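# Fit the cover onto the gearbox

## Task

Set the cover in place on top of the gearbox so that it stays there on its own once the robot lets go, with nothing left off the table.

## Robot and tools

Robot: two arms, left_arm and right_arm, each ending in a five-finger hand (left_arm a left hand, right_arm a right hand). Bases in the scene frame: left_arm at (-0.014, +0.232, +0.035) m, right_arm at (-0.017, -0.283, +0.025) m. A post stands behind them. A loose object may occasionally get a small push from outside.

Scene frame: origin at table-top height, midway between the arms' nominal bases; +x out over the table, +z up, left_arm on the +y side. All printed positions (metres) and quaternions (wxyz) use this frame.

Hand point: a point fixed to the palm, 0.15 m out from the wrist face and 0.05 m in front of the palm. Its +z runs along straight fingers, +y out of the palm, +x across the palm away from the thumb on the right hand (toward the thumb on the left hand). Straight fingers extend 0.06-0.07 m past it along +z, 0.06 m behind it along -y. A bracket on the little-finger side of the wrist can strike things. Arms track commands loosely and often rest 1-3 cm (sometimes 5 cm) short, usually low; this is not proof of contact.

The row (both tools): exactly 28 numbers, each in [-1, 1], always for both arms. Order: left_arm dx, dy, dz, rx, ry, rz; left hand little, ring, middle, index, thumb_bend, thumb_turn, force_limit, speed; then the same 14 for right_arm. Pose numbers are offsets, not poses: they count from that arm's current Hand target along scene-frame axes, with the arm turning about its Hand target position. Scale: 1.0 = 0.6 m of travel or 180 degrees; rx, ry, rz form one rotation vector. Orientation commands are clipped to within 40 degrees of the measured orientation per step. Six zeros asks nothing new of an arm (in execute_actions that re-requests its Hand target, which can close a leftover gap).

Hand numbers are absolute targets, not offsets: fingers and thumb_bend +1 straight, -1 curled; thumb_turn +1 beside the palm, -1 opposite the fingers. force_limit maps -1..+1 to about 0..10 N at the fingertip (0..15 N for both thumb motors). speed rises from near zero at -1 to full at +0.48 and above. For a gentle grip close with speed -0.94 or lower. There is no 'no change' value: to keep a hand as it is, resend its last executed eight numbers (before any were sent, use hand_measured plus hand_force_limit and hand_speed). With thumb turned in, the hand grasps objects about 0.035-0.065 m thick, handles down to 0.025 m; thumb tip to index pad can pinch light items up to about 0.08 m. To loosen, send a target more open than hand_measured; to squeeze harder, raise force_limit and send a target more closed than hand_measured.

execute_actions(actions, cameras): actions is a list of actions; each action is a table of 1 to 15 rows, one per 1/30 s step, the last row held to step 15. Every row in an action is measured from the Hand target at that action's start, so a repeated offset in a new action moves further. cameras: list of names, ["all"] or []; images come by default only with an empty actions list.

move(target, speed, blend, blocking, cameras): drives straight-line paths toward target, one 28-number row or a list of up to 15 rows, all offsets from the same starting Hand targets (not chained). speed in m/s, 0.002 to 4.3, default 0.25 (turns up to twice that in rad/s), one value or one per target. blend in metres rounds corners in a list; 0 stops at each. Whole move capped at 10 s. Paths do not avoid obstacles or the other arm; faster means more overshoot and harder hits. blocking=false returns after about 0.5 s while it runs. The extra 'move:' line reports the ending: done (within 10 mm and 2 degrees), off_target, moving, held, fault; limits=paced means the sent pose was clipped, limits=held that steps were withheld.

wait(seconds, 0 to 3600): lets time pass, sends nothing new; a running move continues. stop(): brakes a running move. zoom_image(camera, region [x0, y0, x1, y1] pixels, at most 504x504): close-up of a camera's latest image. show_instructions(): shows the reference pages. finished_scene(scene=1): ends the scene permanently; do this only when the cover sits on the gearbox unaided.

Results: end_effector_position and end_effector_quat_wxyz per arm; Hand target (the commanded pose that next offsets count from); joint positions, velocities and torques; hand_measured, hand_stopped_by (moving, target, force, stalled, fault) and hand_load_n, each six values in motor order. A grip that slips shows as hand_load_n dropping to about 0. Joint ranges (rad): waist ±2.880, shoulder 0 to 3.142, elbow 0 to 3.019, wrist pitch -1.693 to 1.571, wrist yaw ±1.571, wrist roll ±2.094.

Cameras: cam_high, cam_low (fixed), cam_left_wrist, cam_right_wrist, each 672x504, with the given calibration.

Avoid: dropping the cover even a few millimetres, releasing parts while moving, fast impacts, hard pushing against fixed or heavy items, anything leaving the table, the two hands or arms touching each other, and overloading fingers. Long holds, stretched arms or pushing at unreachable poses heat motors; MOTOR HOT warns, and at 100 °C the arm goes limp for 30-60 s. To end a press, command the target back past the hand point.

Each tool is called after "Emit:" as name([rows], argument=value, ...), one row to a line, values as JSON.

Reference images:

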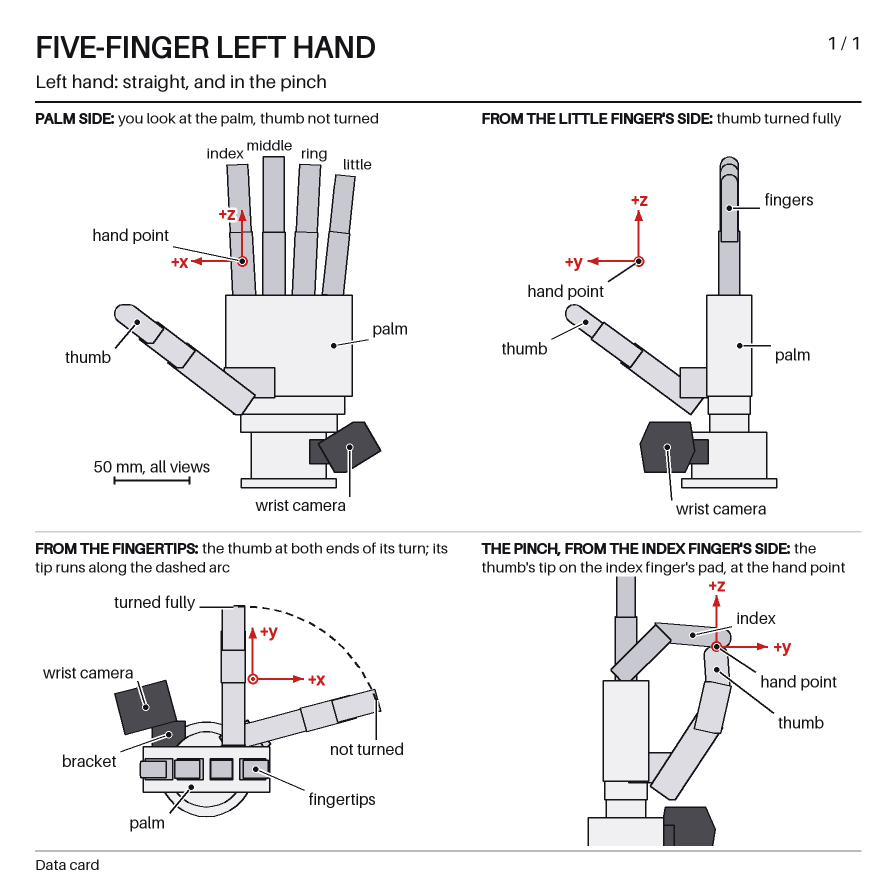

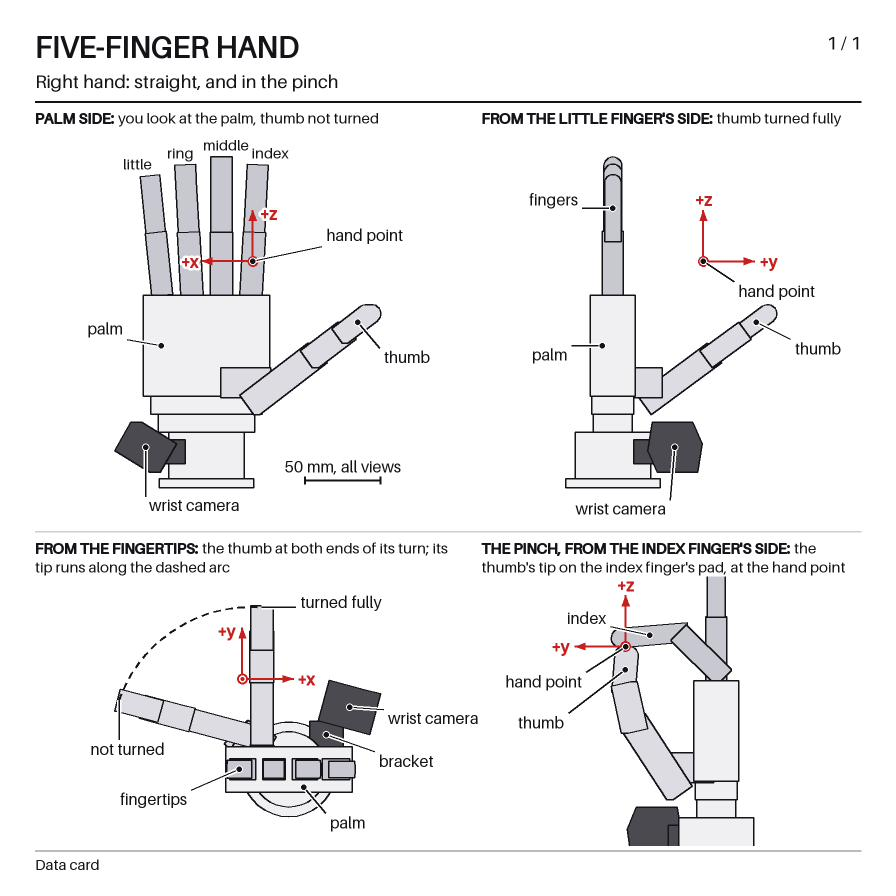

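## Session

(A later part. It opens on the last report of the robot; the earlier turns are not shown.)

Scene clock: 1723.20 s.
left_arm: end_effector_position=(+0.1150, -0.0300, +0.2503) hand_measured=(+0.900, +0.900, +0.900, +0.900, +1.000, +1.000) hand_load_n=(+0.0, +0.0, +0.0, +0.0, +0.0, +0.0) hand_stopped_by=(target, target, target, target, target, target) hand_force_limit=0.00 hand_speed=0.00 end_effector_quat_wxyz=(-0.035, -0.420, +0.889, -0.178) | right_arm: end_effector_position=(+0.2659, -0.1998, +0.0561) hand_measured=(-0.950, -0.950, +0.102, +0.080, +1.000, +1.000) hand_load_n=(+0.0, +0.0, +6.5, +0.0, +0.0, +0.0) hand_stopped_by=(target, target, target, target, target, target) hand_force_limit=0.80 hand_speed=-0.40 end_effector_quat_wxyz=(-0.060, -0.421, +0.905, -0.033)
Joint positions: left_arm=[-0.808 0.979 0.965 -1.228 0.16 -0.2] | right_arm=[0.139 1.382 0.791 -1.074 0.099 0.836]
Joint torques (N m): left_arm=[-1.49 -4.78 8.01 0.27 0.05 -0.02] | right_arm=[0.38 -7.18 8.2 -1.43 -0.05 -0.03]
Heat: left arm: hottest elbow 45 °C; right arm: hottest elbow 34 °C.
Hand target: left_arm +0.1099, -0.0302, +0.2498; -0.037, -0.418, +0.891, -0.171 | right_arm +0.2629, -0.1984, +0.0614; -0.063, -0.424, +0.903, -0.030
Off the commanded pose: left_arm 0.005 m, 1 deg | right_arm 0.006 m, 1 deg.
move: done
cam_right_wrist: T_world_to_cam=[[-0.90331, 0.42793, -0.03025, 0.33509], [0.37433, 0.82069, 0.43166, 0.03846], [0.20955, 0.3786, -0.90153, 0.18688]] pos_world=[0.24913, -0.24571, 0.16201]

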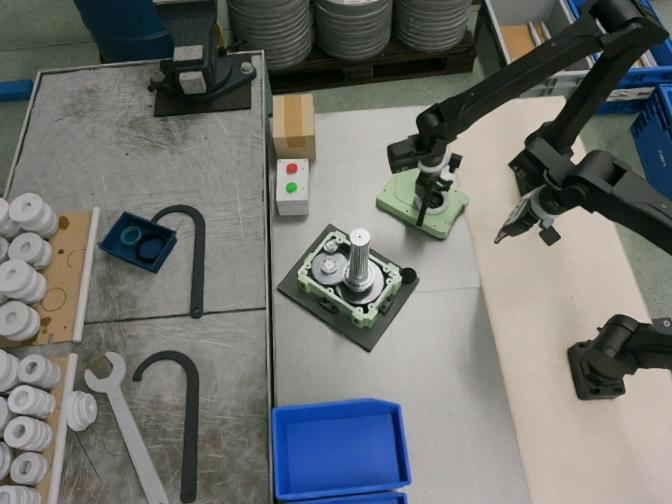

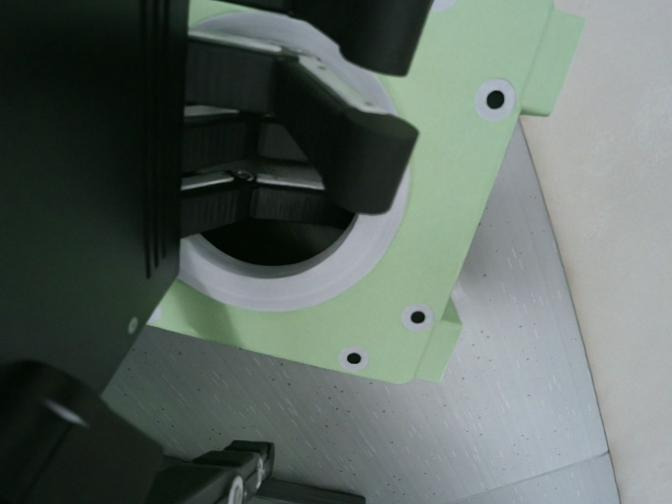

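Emit:
move([
  [0,0,0,0,0,0,0.90,0.90,0.90,0.90,1,1,0,0, 0,0,-0.0150,0,0,0,-0.95,-0.95,0.10,0.08,1,1,0.8,-0.4],
  [0,0,0,0,0,0,0.90,0.90,0.90,0.90,1,1,0,0, -0.0167,0.0133,-0.0150,0,0,0,-0.95,-0.95,0.10,0.08,1,1,0.8,-0.4],
], speed=0.05, cameras=["cam_high","cam_right_wrist"])

Emit:
zoom_image(camera="cam_right_wrist", region=[160, 20, 400, 260])

Emit:
zoom_image(camera="cam_high", region=[360, 140, 480, 260])

Scene clock: 1741.47 s.
left_arm: end_effector_position=(+0.1150, -0.0300, +0.2503) hand_measured=(+0.900, +0.900, +0.900, +0.900, +1.000, +1.000) hand_load_n=(+0.0, +0.0, +0.0, +0.0, +0.0, +0.0) hand_stopped_by=(target, target, target, target, target, target) hand_force_limit=0.00 hand_speed=0.00 end_effector_quat_wxyz=(-0.035, -0.420, +0.889, -0.178) | right_arm: end_effector_position=(+0.2605, -0.1953, +0.0503) hand_measured=(-0.950, -0.950, +0.102, +0.080, +1.000, +1.000) hand_load_n=(+0.0, +0.0, +8.0, -0.5, +0.0, +0.0) hand_stopped_by=(target, target, target, target, target, target) hand_force_limit=0.80 hand_speed=-0.40 end_effector_quat_wxyz=(-0.060, -0.416, +0.907, -0.034)
Joint positions: left_arm=[-0.808 0.979 0.965 -1.228 0.16 -0.2] | right_arm=[0.156 1.379 0.769 -1.058 0.099 0.863]
Joint torques (N m): left_arm=[-1.49 -4.84 8.03 0.27 0.05 -0.02] | right_arm=[1.44 -7.88 6.94 -0.94 -0.18 -0.06]
Heat: left arm: hottest elbow 45 °C; right arm: hottest elbow 34 °C.
Hand target: left_arm +0.1099, -0.0302, +0.2498; -0.037, -0.418, +0.891, -0.171 | right_arm +0.2528, -0.1904, +0.0524; -0.063, -0.424, +0.903, -0.030
Off the commanded pose: left_arm 0.005 m, 1 deg | right_arm 0.009 m, 1 deg.
move: done
cam_right_wrist: T_world_to_cam=[[-0.89898, 0.43676, -0.0328, 0.32882], [0.38192, 0.81836, 0.42945, 0.03701], [0.21441, 0.37354, -0.9025, 0.17887]] pos_world=[0.24311, -0.24072, 0.15632]

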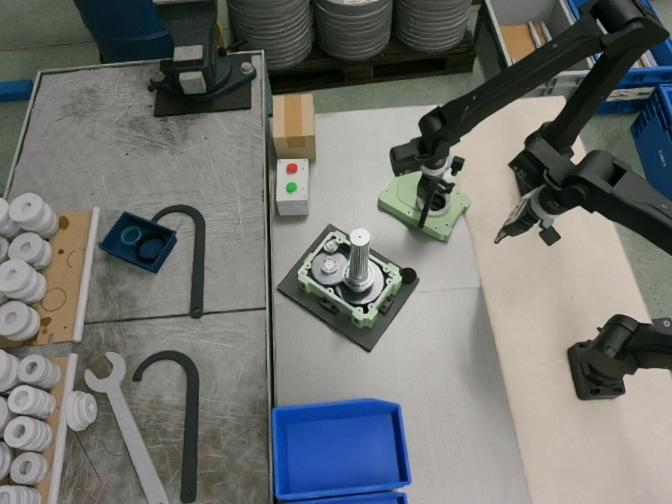

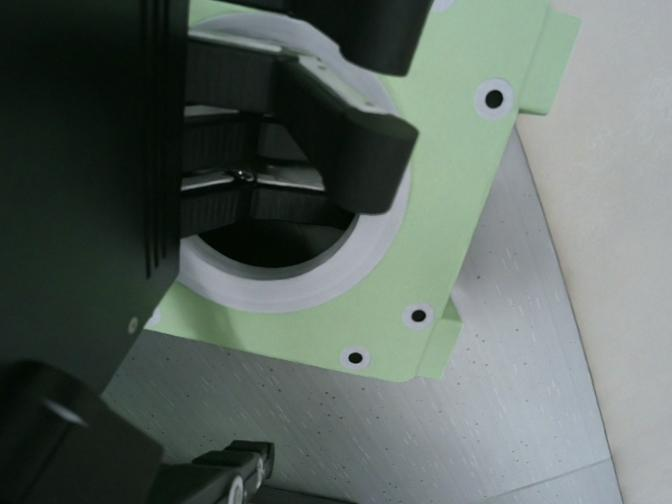

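Scaled by 2.100 from the camera's image (finer frame: 960x720).

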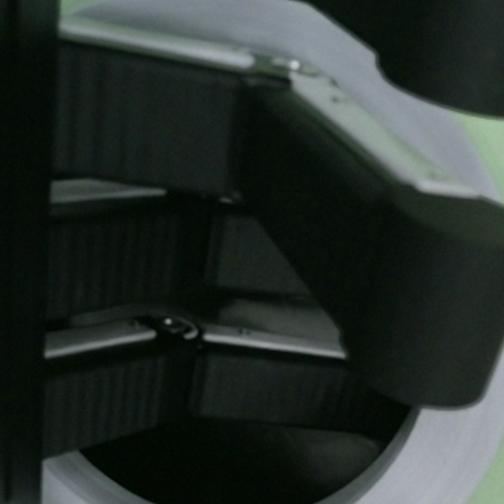

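Scaled by 4.200 from the camera's image (finer frame: 960x720).

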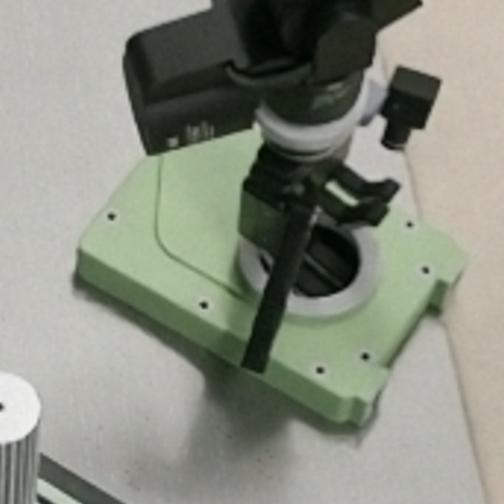

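Emit:
move(target=[0,0,0,0,0,0,0.90,0.90,0.90,0.90,1,1,0,0, 0,0,0.0417,0,0,0,-0.95,-0.95,0.10,0.08,1,1,0.8,-0.4], speed=0.05, cameras=["cam_high","cam_low","cam_right_wrist"])

Emit:
zoom_image(camera="cam_high", region=[360, 140, 480, 260])

Emit:
zoom_image(camera="cam_low", region=[290, 160, 430, 300])

Scene clock: 1773.00 s.
left_arm: end_effector_position=(+0.1150, -0.0300, +0.2503) hand_measured=(+0.900, +0.900, +0.900, +0.900, +1.000, +1.000) hand_load_n=(+0.0, +0.0, +0.0, +0.0, +0.0, +0.0) hand_stopped_by=(target, target, target, target, target, target) hand_force_limit=0.00 hand_speed=0.00 end_effector_quat_wxyz=(-0.035, -0.420, +0.889, -0.178) | right_arm: end_effector_position=(+0.2492, -0.1964, +0.0619) hand_measured=(-0.950, -0.950, +0.102, +0.080, +1.000, +1.000) hand_load_n=(+0.0, +0.0, +7.5, +0.0, +0.0, +0.0) hand_stopped_by=(target, target, target, target, target, target) hand_force_limit=0.80 hand_speed=-0.40 end_effector_quat_wxyz=(-0.070, -0.416, +0.906, -0.032)
Joint positions: left_arm=[-0.808 0.979 0.965 -1.228 0.16 -0.2] | right_arm=[0.158 1.343 0.769 -1.114 0.099 0.865]
Joint torques (N m): left_arm=[-1.32 -4.78 8.02 0.25 0.06 -0.03] | right_arm=[1.38 -8.23 10.03 -1.94 -0.15 -0.03]
Heat: left arm: hottest elbow 45 °C; right arm: hottest elbow 34 °C.
Hand target: left_arm +0.1099, -0.0302, +0.2498; -0.037, -0.418, +0.891, -0.171 | right_arm +0.2527, -0.1904, +0.0774; -0.064, -0.424, +0.903, -0.030
Off the commanded pose: left_arm 0.005 m, 1 deg | right_arm 0.017 m, 1 deg.
move: off_target (right_arm)
cam_right_wrist: T_world_to_cam=[[-0.89946, 0.43668, -0.0167, 0.31861], [0.39016, 0.81968, 0.41941, 0.03605], [0.19684, 0.37073, -0.90764, 0.19645]] pos_world=[0.23384, -0.24151, 0.16851]

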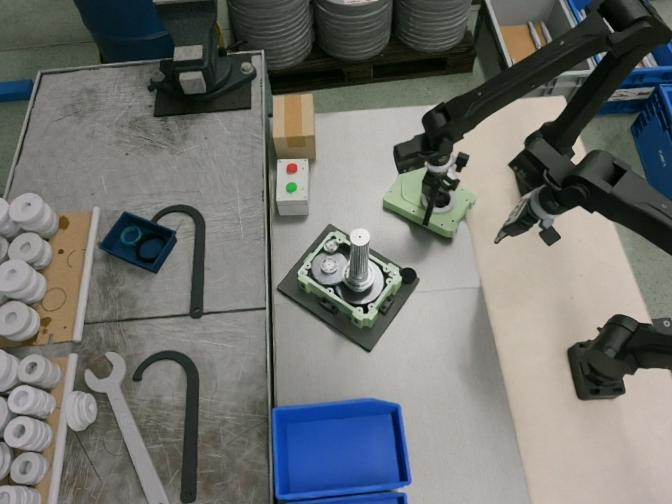

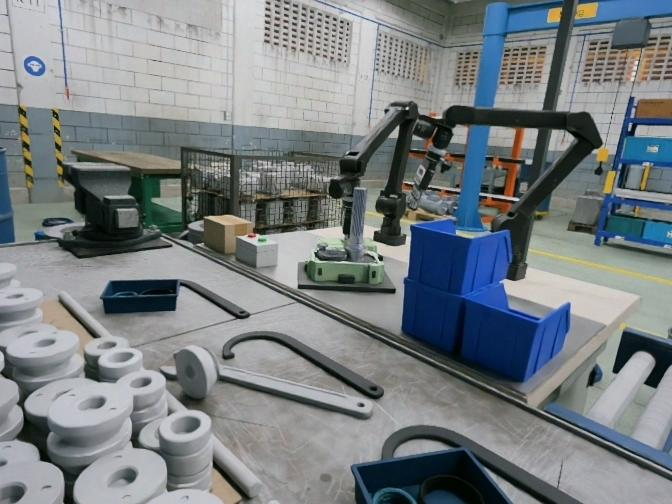

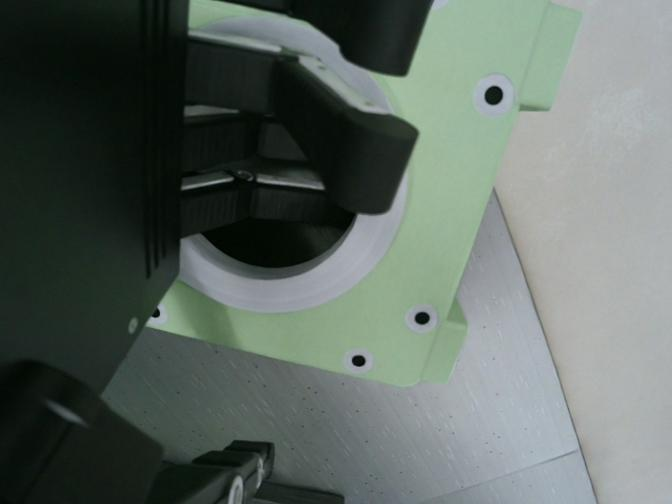

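Scaled by 4.200 from the camera's image (finer frame: 960x720).

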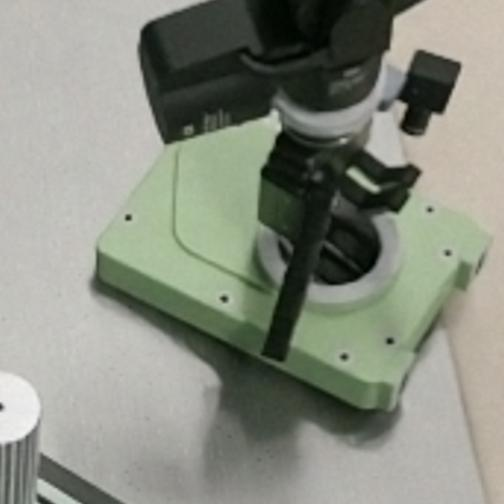

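Scaled by 3.600 from the camera's image (finer frame: 960x720).

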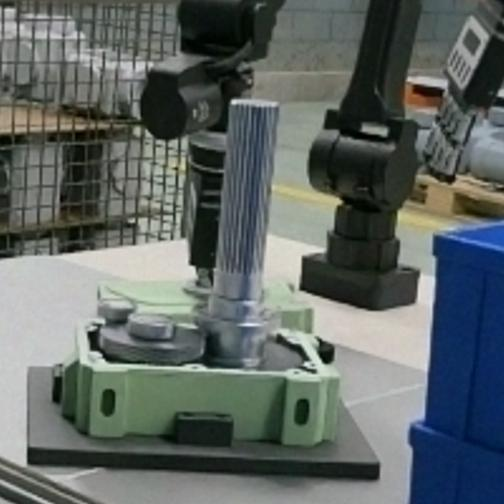

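Emit:
move(target=[0,0,0,0,0,0,0.90,0.90,0.90,0.90,1,1,0,0, 0,0,0.0,0,0,0,-0.95,-0.95,0.10,-0.1,1,1,0.4,-0.6], speed=0.05, cameras=["cam_high"])

Emit:
zoom_image(camera="cam_high", region=[360, 140, 480, 260])

Scene clock: 1776.90 s.
left_arm: end_effector_position=(+0.1150, -0.0300, +0.2503) hand_measured=(+0.900, +0.900, +0.900, +0.900, +1.000, +1.000) hand_load_n=(+0.0, -0.5, +0.0, +0.0, +0.0, +0.0) hand_stopped_by=(target, target, target, target, target, target) hand_force_limit=0.00 hand_speed=0.00 end_effector_quat_wxyz=(-0.035, -0.420, +0.889, -0.178) | right_arm: end_effector_position=(+0.2466, -0.1963, +0.0633) hand_measured=(-0.950, -0.950, +0.102, -0.062, +1.000, +1.000) hand_load_n=(+0.0, +0.0, +6.5, +5.5, +0.0, +0.0) hand_stopped_by=(target, target, target, force, target, target) hand_force_limit=0.40 hand_speed=-0.60 end_effector_quat_wxyz=(-0.073, -0.416, +0.906, -0.031)
Joint positions: left_arm=[-0.808 0.979 0.965 -1.228 0.16 -0.2] | right_arm=[0.16 1.34 0.769 -1.125 0.1 0.869]
Joint torques (N m): left_arm=[-1.49 -4.84 8.02 0.27 0.06 -0.03] | right_arm=[0.97 -7.12 10 -1.63 -0.19 -0.05]
Heat: left arm: hottest elbow 45 °C; right arm: hottest elbow 34 °C.
Hand target: left_arm +0.1099, -0.0302, +0.2498; -0.037, -0.418, +0.891, -0.171 | right_arm +0.2528, -0.1905, +0.0774; -0.063, -0.424, +0.903, -0.030
Off the commanded pose: left_arm 0.005 m, 1 deg | right_arm 0.017 m, 1 deg.
move: done

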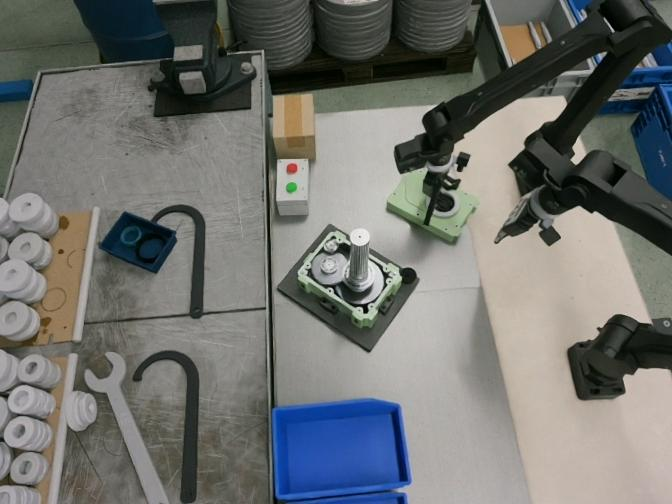

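Scaled by 4.200 from the camera's image (finer frame: 960x720).

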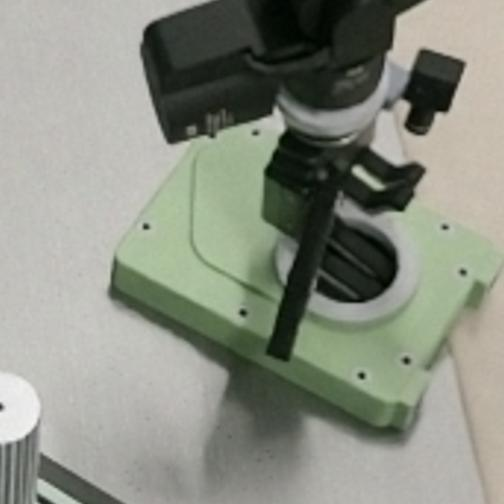

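Emit:
execute_actions(actions=[], cameras=["cam_right_wrist","cam_high"])

Emit:
zoom_image(camera="cam_right_wrist", region=[180, 180, 400, 320])

Emit:
zoom_image(camera="cam_high", region=[420, 180, 470, 225])

Scene clock: 1794.73 s.
left_arm: end_effector_position=(+0.1150, -0.0300, +0.2503) hand_measured=(+0.900, +0.900, +0.900, +0.900, +1.000, +1.000) hand_load_n=(+0.0, +0.0, +0.0, +0.0, -0.5, +0.0) hand_stopped_by=(target, target, target, target, target, target) hand_force_limit=0.00 hand_speed=0.00 end_effector_quat_wxyz=(-0.035, -0.420, +0.889, -0.178) | right_arm: end_effector_position=(+0.2466, -0.1963, +0.0633) hand_measured=(-0.950, -0.950, +0.102, -0.062, +1.000, +1.000) hand_load_n=(+0.0, +0.0, +6.5, +5.5, +0.0, +0.0) hand_stopped_by=(target, target, target, force, target, target) hand_force_limit=0.40 hand_speed=-0.60 end_effector_quat_wxyz=(-0.073, -0.416, +0.906, -0.031)
Joint positions: left_arm=[-0.808 0.979 0.965 -1.228 0.16 -0.2] | right_arm=[0.16 1.34 0.769 -1.125 0.1 0.869]
Joint velocities: within noise
Joint torques (N m): left_arm=[-1.38 -4.84 8.03 0.28 0.05 -0.03] | right_arm=[1.2 -7.47 10.11 -1.62 -0.21 -0.07]
Heat: left arm: hottest elbow 45 °C; right arm: hottest elbow 35 °C.
Hand target: left_arm +0.1099, -0.0302, +0.2498; -0.037, -0.418, +0.891, -0.171 | right_arm +0.2528, -0.1905, +0.0774; -0.063, -0.424, +0.903, -0.030
Off the commanded pose: left_arm 0.005 m, 1 deg | right_arm 0.017 m, 1 deg.
camera_calibration:
cam_right_wrist: T_world_to_cam=[[-0.89899, 0.43782, -0.01164, 0.31606], [0.39413, 0.82029, 0.41446, 0.03589], [0.19101, 0.36801, -0.90999, 0.19913]] pos_world=[0.23195, -0.24111, 0.17001]
Images, in order (width x height): cam_high 672x504, cam_right_wrist 672x504.

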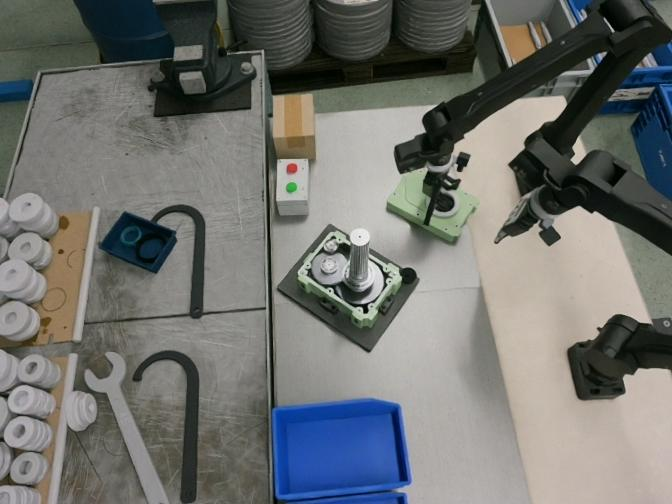

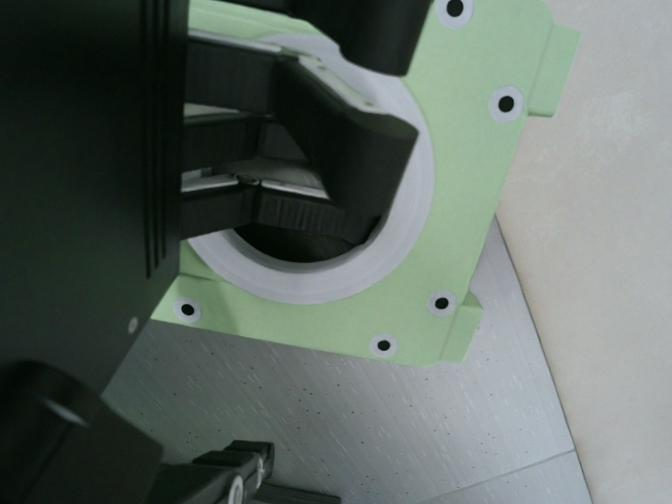

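Scaled by 2.291 from the camera's image (finer frame: 960x720).

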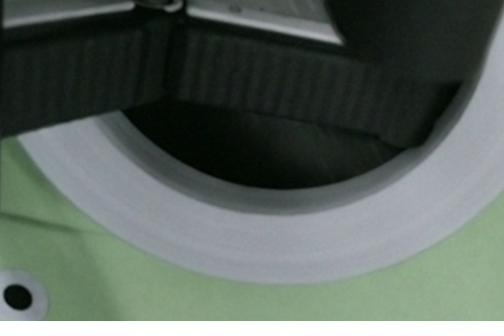

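Scaled by 10.080 from the camera's image (finer frame: 960x720).

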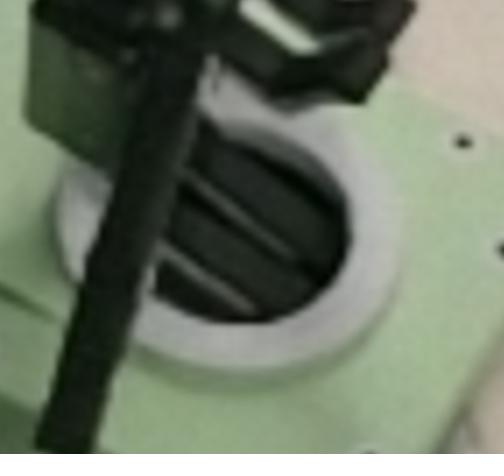

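Emit:
move([
  [0,0,0,0,0,0,0.90,0.90,0.90,0.90,1,1,0,0, -0.005,-0.005,-0.0323,0,0,0,-0.95,-0.95,0.10,-0.1,1,1,0.4,-0.6],
  [0,0,0,0,0,0,0.90,0.90,0.90,0.90,1,1,0,0, -0.01,-0.0097,-0.0323,0,0,0,-0.95,-0.95,0.28,0.28,1,1,0.4,-0.3],
], speed=0.04, cameras=["cam_high","cam_right_wrist"])

Emit:
zoom_image(camera="cam_high", region=[360, 140, 480, 260])

Emit:
zoom_image(camera="cam_right_wrist", region=[180, 180, 400, 320])

Scene clock: 1804.77 s.
left_arm: end_effector_position=(+0.1150, -0.0300, +0.2503) hand_measured=(+0.900, +0.900, +0.900, +0.900, +1.000, +1.000) hand_load_n=(+0.0, +0.0, +0.0, +0.0, +0.0, +0.0) hand_stopped_by=(target, target, target, target, target, target) hand_force_limit=0.00 hand_speed=0.00 end_effector_quat_wxyz=(-0.035, -0.420, +0.889, -0.178) | right_arm: end_effector_position=(+0.2444, -0.1944, +0.0639) hand_measured=(-0.950, -0.950, +0.280, +0.280, +1.000, +1.000) hand_load_n=(+0.0, +0.0, +0.0, -1.5, +0.0, +0.0) hand_stopped_by=(target, target, target, target, target, target) hand_force_limit=0.40 hand_speed=-0.30 end_effector_quat_wxyz=(-0.065, -0.426, +0.902, -0.027)
Joint positions: left_arm=[-0.808 0.979 0.965 -1.228 0.16 -0.2] | right_arm=[0.16 1.326 0.758 -1.112 0.087 0.846]
Joint torques (N m): left_arm=[-1.55 -4.78 8.05 0.25 0.05 -0.03] | right_arm=[-0.26 -4.95 7.19 0.49 0.32 0.01]
Heat: left arm: hottest elbow 45 °C; right arm: hottest elbow 35 °C.
Hand target: left_arm +0.1099, -0.0302, +0.2498; -0.037, -0.418, +0.891, -0.171 | right_arm +0.2469, -0.1962, +0.0581; -0.063, -0.424, +0.903, -0.030
Off the commanded pose: left_arm 0.005 m, 1 deg | right_arm 0.007 m, 0 deg.
move: done
cam_right_wrist: T_world_to_cam=[[-0.9079, 0.41896, -0.01411, 0.31187], [0.37213, 0.82101, 0.43296, 0.03934], [0.19298, 0.38783, -0.9013, 0.20229]] pos_world=[0.22947, -0.24142, 0.16969]

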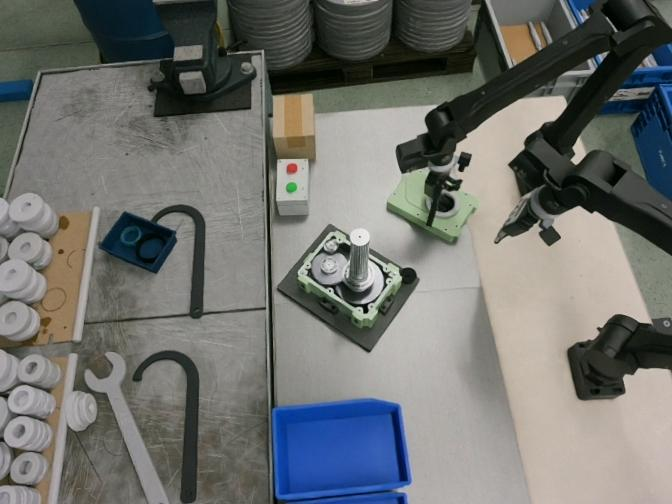

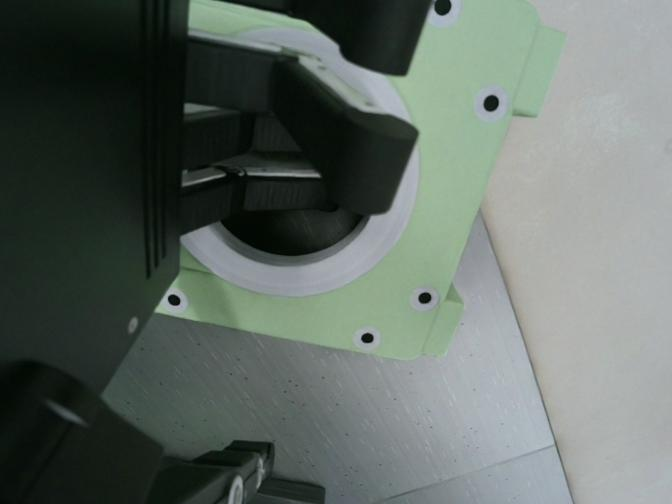

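Scaled by 4.200 from the camera's image (finer frame: 960x720).

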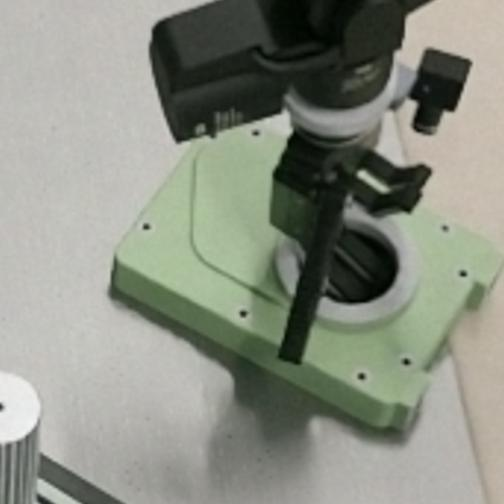

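Scaled by 2.291 from the camera's image (finer frame: 960x720).

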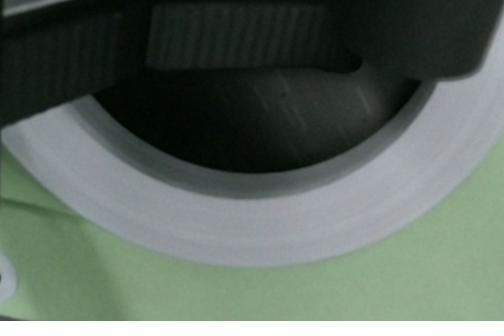

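Emit:
move([
  [0,0,0,0,0,0,0.90,0.90,0.90,0.90,1,1,0,0, 0,0,-0.0075,0,0,0,-0.95,-0.95,0.22,0.28,1,1,0.4,-0.3],
  [0,0,0,0,0,0,0.90,0.90,0.90,0.90,1,1,0,0, -0.0274,0.0233,-0.0075,0,0,0,-0.95,-0.95,0.22,0.28,1,1,0.4,-0.3],
], speed=0.04, cameras=["cam_high","cam_right_wrist"])

Emit:
zoom_image(camera="cam_high", region=[360, 140, 480, 260])

Emit:
zoom_image(camera="cam_right_wrist", region=[180, 180, 400, 320])

Scene clock: 1825.50 s.
left_arm: end_effector_position=(+0.1150, -0.0300, +0.2503) hand_measured=(+0.900, +0.900, +0.900, +0.900, +1.000, +1.000) hand_load_n=(+0.0, +0.0, +0.0, +0.0, +0.0, +0.0) hand_stopped_by=(target, target, target, target, target, target) hand_force_limit=0.00 hand_speed=0.00 end_effector_quat_wxyz=(-0.035, -0.420, +0.889, -0.178) | right_arm: end_effector_position=(+0.2332, -0.1854, +0.0543) hand_measured=(-0.950, -0.950, +0.220, +0.280, +1.000, +1.000) hand_load_n=(+0.0, +0.0, +1.5, +0.0, +0.0, +0.0) hand_stopped_by=(target, target, target, target, target, target) hand_force_limit=0.40 hand_speed=-0.30 end_effector_quat_wxyz=(-0.066, -0.422, +0.904, -0.029)
Joint positions: left_arm=[-0.808 0.979 0.965 -1.228 0.16 -0.2] | right_arm=[0.198 1.317 0.72 -1.088 0.089 0.893]
Joint torques (N m): left_arm=[-1.44 -4.78 8.02 0.27 0.05 -0.02] | right_arm=[1.38 -6.42 6.95 -0.35 0.06 0.08]
Heat: left arm: hottest elbow 45 °C; right arm: hottest elbow 35 °C.
Hand target: left_arm +0.1099, -0.0302, +0.2498; -0.037, -0.418, +0.891, -0.171 | right_arm +0.2303, -0.1822, +0.0535; -0.063, -0.424, +0.903, -0.030
Off the commanded pose: left_arm 0.005 m, 1 deg | right_arm 0.004 m, 0 deg.
move: done
cam_right_wrist: T_world_to_cam=[[-0.90438, 0.42637, -0.0177, 0.29848], [0.37847, 0.82057, 0.42828, 0.03886], [0.19713, 0.38063, -0.90347, 0.19011]] pos_world=[0.21776, -0.23151, 0.1604]

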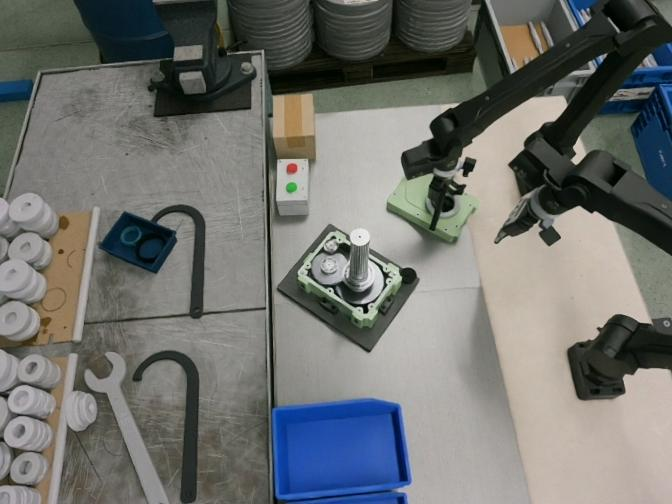

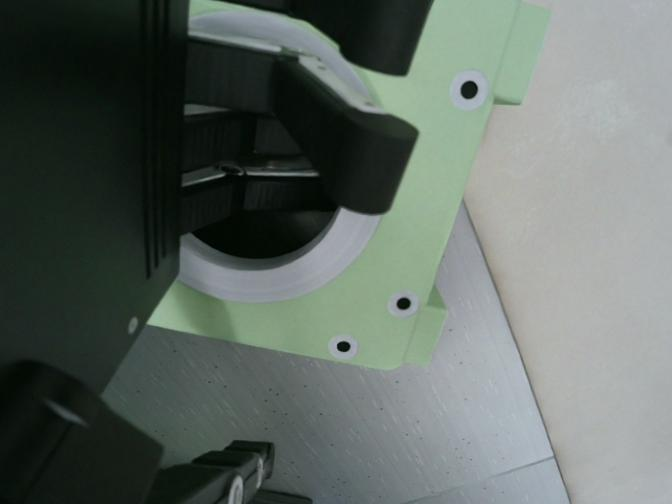

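Scaled by 4.200 from the camera's image (finer frame: 960x720).

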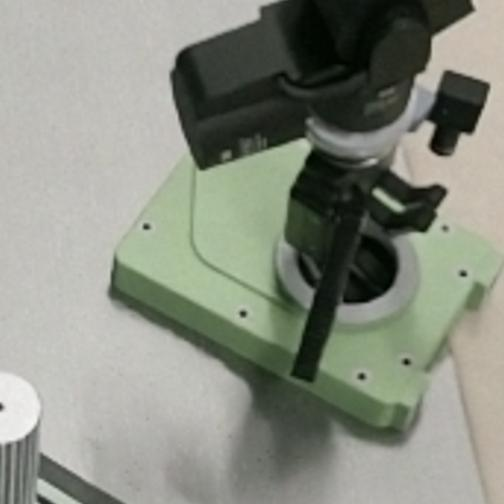

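Scaled by 2.291 from the camera's image (finer frame: 960x720).

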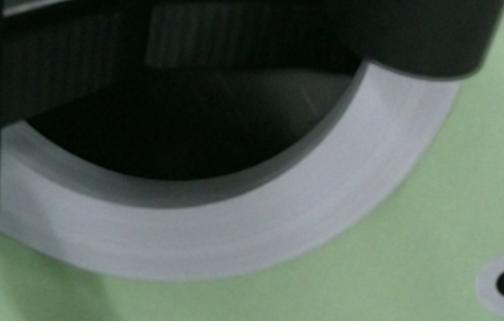

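Emit:
move([
  [0,0,0,0,0,0,0.90,0.90,0.90,0.90,1,1,0,0, -0.0100,0.0087,0.0067,0,0,0,-0.95,-0.95,0.22,0.28,1,1,0.4,-0.3],
  [0,0,0,0,0,0,0.90,0.90,0.90,0.90,1,1,0,0, -0.0100,0.0087,0.0067,0,0,0,-0.95,-0.95,0.08,0.06,1,1,0.6,-0.5],
], speed=0.04, cameras=["cam_high","cam_right_wrist"])

Emit:
zoom_image(camera="cam_high", region=[360, 140, 480, 260])

Emit:
zoom_image(camera="cam_right_wrist", region=[180, 180, 400, 320])

Scene clock: 1833.43 s.
left_arm: end_effector_position=(+0.1150, -0.0300, +0.2503) hand_measured=(+0.900, +0.900, +0.900, +0.900, +1.000, +1.000) hand_load_n=(+0.0, +0.0, +0.0, +0.0, +0.0, +0.0) hand_stopped_by=(target, target, target, target, target, target) hand_force_limit=0.00 hand_speed=0.00 end_effector_quat_wxyz=(-0.035, -0.420, +0.889, -0.178) | right_arm: end_effector_position=(+0.2285, -0.1813, +0.0535) hand_measured=(-0.950, -0.950, +0.182, +0.068, +1.000, +1.000) hand_load_n=(+0.0, +0.0, +1.0, +6.0, +0.0, +0.0) hand_stopped_by=(target, target, force, force, target, target) hand_force_limit=0.60 hand_speed=-0.50 end_effector_quat_wxyz=(-0.063, -0.418, +0.906, -0.033)
Joint positions: left_arm=[-0.808 0.979 0.965 -1.228 0.16 -0.2] | right_arm=[0.219 1.302 0.706 -1.085 0.093 0.923]
Joint torques (N m): left_arm=[-1.38 -4.89 8.05 0.24 0.05 -0.02] | right_arm=[1.44 -6.53 7.62 -1.11 -0.18 -0.03]
Heat: left arm: hottest elbow 45 °C; right arm: hottest elbow 35 °C.
Hand target: left_arm +0.1099, -0.0302, +0.2498; -0.037, -0.418, +0.891, -0.171 | right_arm +0.2243, -0.1770, +0.0575; -0.064, -0.424, +0.903, -0.030
Off the commanded pose: left_arm 0.005 m, 1 deg | right_arm 0.007 m, 1 deg.
move: done
cam_right_wrist: T_world_to_cam=[[-0.90062, 0.43374, -0.02741, 0.29358], [0.38193, 0.81997, 0.42635, 0.03686], [0.2074, 0.37352, -0.90414, 0.18513]] pos_world=[0.21193, -0.22671, 0.15972]

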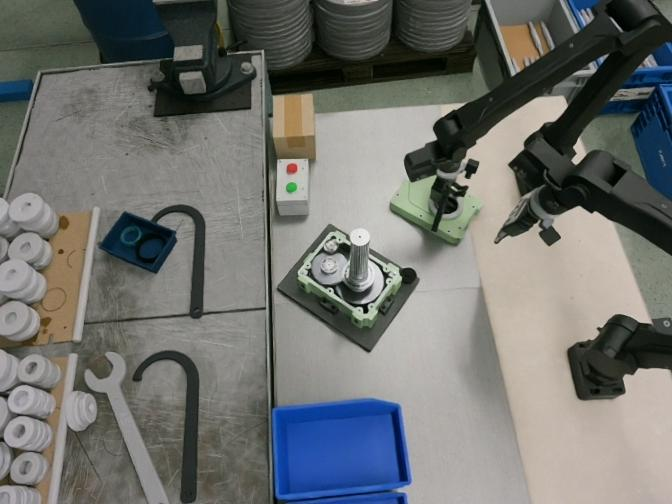

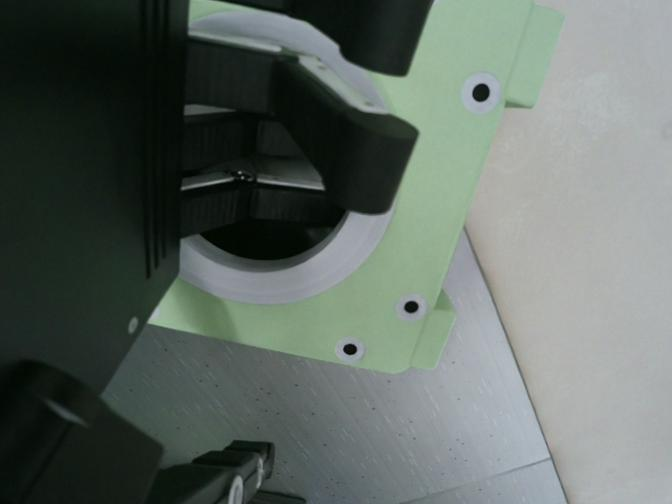

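Scaled by 4.200 from the camera's image (finer frame: 960x720).

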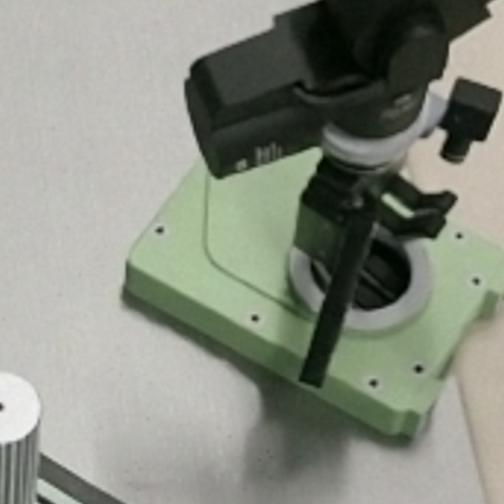

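Scaled by 2.291 from the camera's image (finer frame: 960x720).

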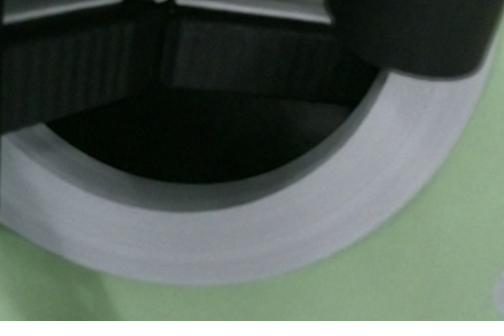

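Emit:
move(target=[0,0,0,0,0,0,0.90,0.90,0.90,0.90,1,1,0,0, 0.0127,-0.0108,0.0033,0.0394,0.0978,0,-0.95,-0.95,0.182,0.07,1,1,0.6,-0.5], speed=0.05, cameras=["cam_high","cam_right_wrist"])

Emit:
zoom_image(camera="cam_high", region=[360, 140, 480, 260])

Emit:
zoom_image(camera="cam_right_wrist", region=[180, 120, 460, 320])

Scene clock: 1866.70 s.
left_arm: end_effector_position=(+0.1150, -0.0300, +0.2503) hand_measured=(+0.900, +0.900, +0.900, +0.900, +1.000, +1.000) hand_load_n=(+0.0, +0.0, +0.0, +0.0, +0.0, +0.0) hand_stopped_by=(target, target, target, target, target, target) hand_force_limit=0.00 hand_speed=0.00 end_effector_quat_wxyz=(-0.035, -0.420, +0.889, -0.178) | right_arm: end_effector_position=(+0.2335, -0.1822, +0.0725) hand_measured=(-0.950, -0.950, +0.184, +0.072, +1.000, +1.000) hand_load_n=(+0.0, +0.0, +15.0, +20.5, -0.5, +0.0) hand_stopped_by=(target, target, target, target, target, target) hand_force_limit=0.60 hand_speed=-0.50 end_effector_quat_wxyz=(-0.153, -0.419, +0.892, +0.073)
Joint positions: left_arm=[-0.808 0.979 0.965 -1.228 0.16 -0.2] | right_arm=[0.12 1.483 0.862 -1.288 -0.04 0.799]
Joint torques (N m): left_arm=[-1.44 -4.66 8.03 0.25 0.05 -0.02] | right_arm=[-0.79 -2.37 7.75 -0.81 -0.45 -0.35]
Heat: left arm: hottest elbow 45 °C; right arm: hottest elbow 34 °C.
Hand target: left_arm +0.1099, -0.0302, +0.2498; -0.037, -0.418, +0.891, -0.171 | right_arm +0.2320, -0.1835, +0.0596; -0.175, -0.427, +0.883, +0.091
Off the commanded pose: left_arm 0.005 m, 1 deg | right_arm 0.013 m, 4 deg.
move: off_target (right_arm)
cam_right_wrist: T_world_to_cam=[[-0.8694, 0.4263, 0.24982, 0.27025], [0.4938, 0.76752, 0.40875, -0.00683], [-0.01749, 0.47873, -0.87779, 0.27137]] pos_world=[0.24308, -0.23988, 0.17349]

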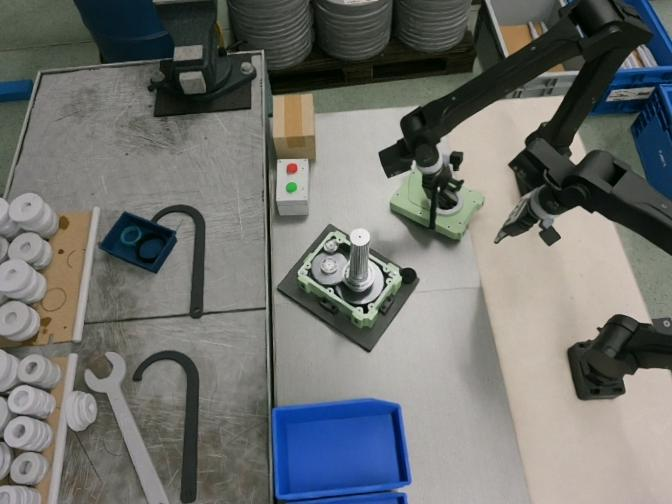

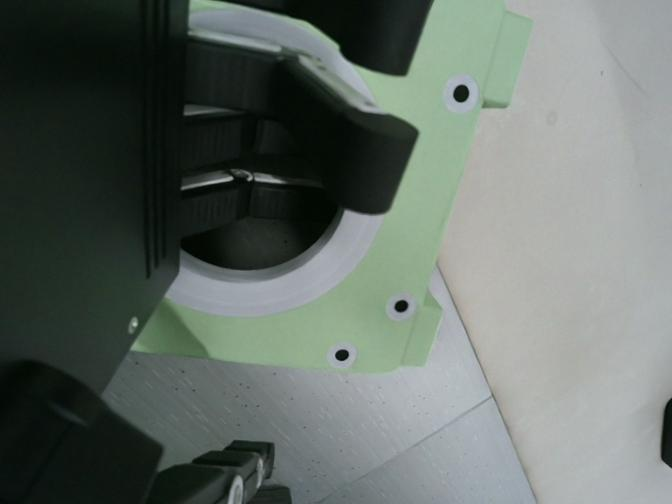

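Scaled by 4.200 from the camera's image (finer frame: 960x720).

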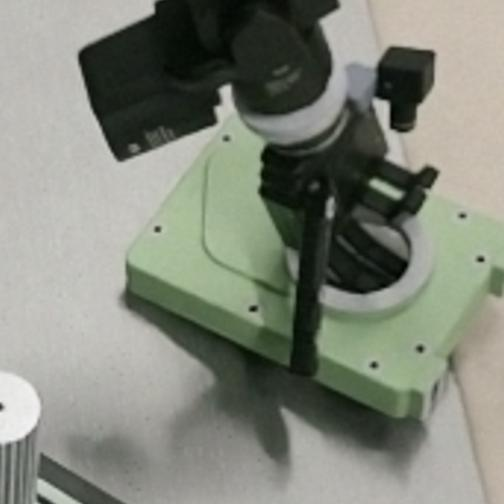

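Scaled by 1.800 from the camera's image (finer frame: 960x720).

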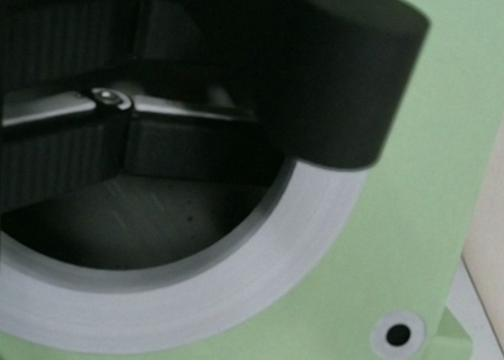

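Emit:
move(target=[0,0,0,0,0,0,0.90,0.90,0.90,0.90,1,1,0,0, 0.004,-0.0033,0.0233,-0.0072,-0.0085,0,-0.95,-0.95,0.182,0.07,1,1,0.6,-0.5], speed=0.04, cameras=["cam_high"])

Emit:
zoom_image(camera="cam_high", region=[360, 140, 480, 260])

Scene clock: 1885.97 s.
left_arm: end_effector_position=(+0.1150, -0.0300, +0.2503) hand_measured=(+0.900, +0.900, +0.900, +0.900, +1.000, +1.000) hand_load_n=(+0.0, +0.0, +0.0, +0.0, -0.5, +0.0) hand_stopped_by=(target, target, target, target, target, target) hand_force_limit=0.00 hand_speed=0.00 end_effector_quat_wxyz=(-0.035, -0.420, +0.889, -0.178) | right_arm: end_effector_position=(+0.2320, -0.1850, +0.0742) hand_measured=(-0.950, -0.950, +0.184, +0.072, +1.000, +1.000) hand_load_n=(+0.0, +0.0, +12.5, +12.5, +0.0, +0.0) hand_stopped_by=(target, target, target, target, target, target) hand_force_limit=0.60 hand_speed=-0.50 end_effector_quat_wxyz=(-0.159, -0.419, +0.891, +0.068)
Joint positions: left_arm=[-0.808 0.979 0.965 -1.228 0.16 -0.2] | right_arm=[0.12 1.481 0.866 -1.302 -0.027 0.799]
Joint torques (N m): left_arm=[-1.49 -4.84 8.03 0.2 0.05 -0.03] | right_arm=[-0.21 -5.01 8.53 -1.5 -0.11 -0.19]
Heat: left arm: hottest elbow 45 °C; right arm: hottest elbow 34 °C.
Hand target: left_arm +0.1099, -0.0302, +0.2498; -0.037, -0.418, +0.891, -0.171 | right_arm +0.2344, -0.1854, +0.0735; -0.168, -0.426, +0.886, +0.075
Off the commanded pose: left_arm 0.005 m, 1 deg | right_arm 0.003 m, 2 deg.
move: done

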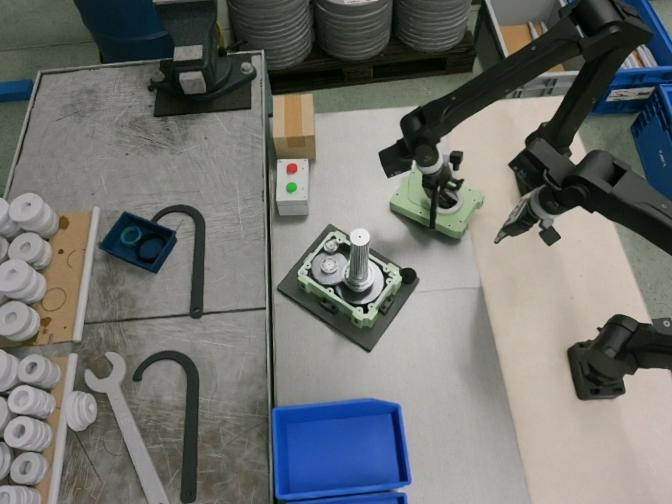

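Scaled by 4.200 from the camera's image (finer frame: 960x720).

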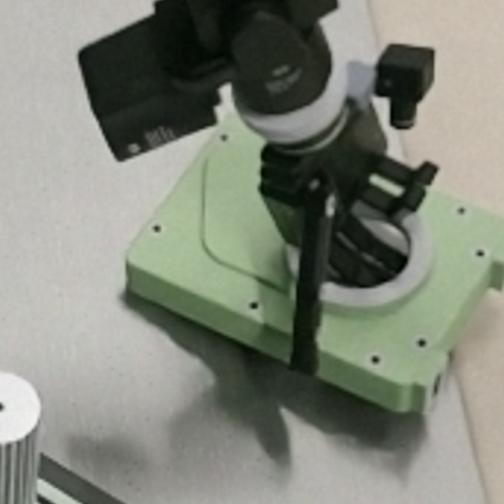

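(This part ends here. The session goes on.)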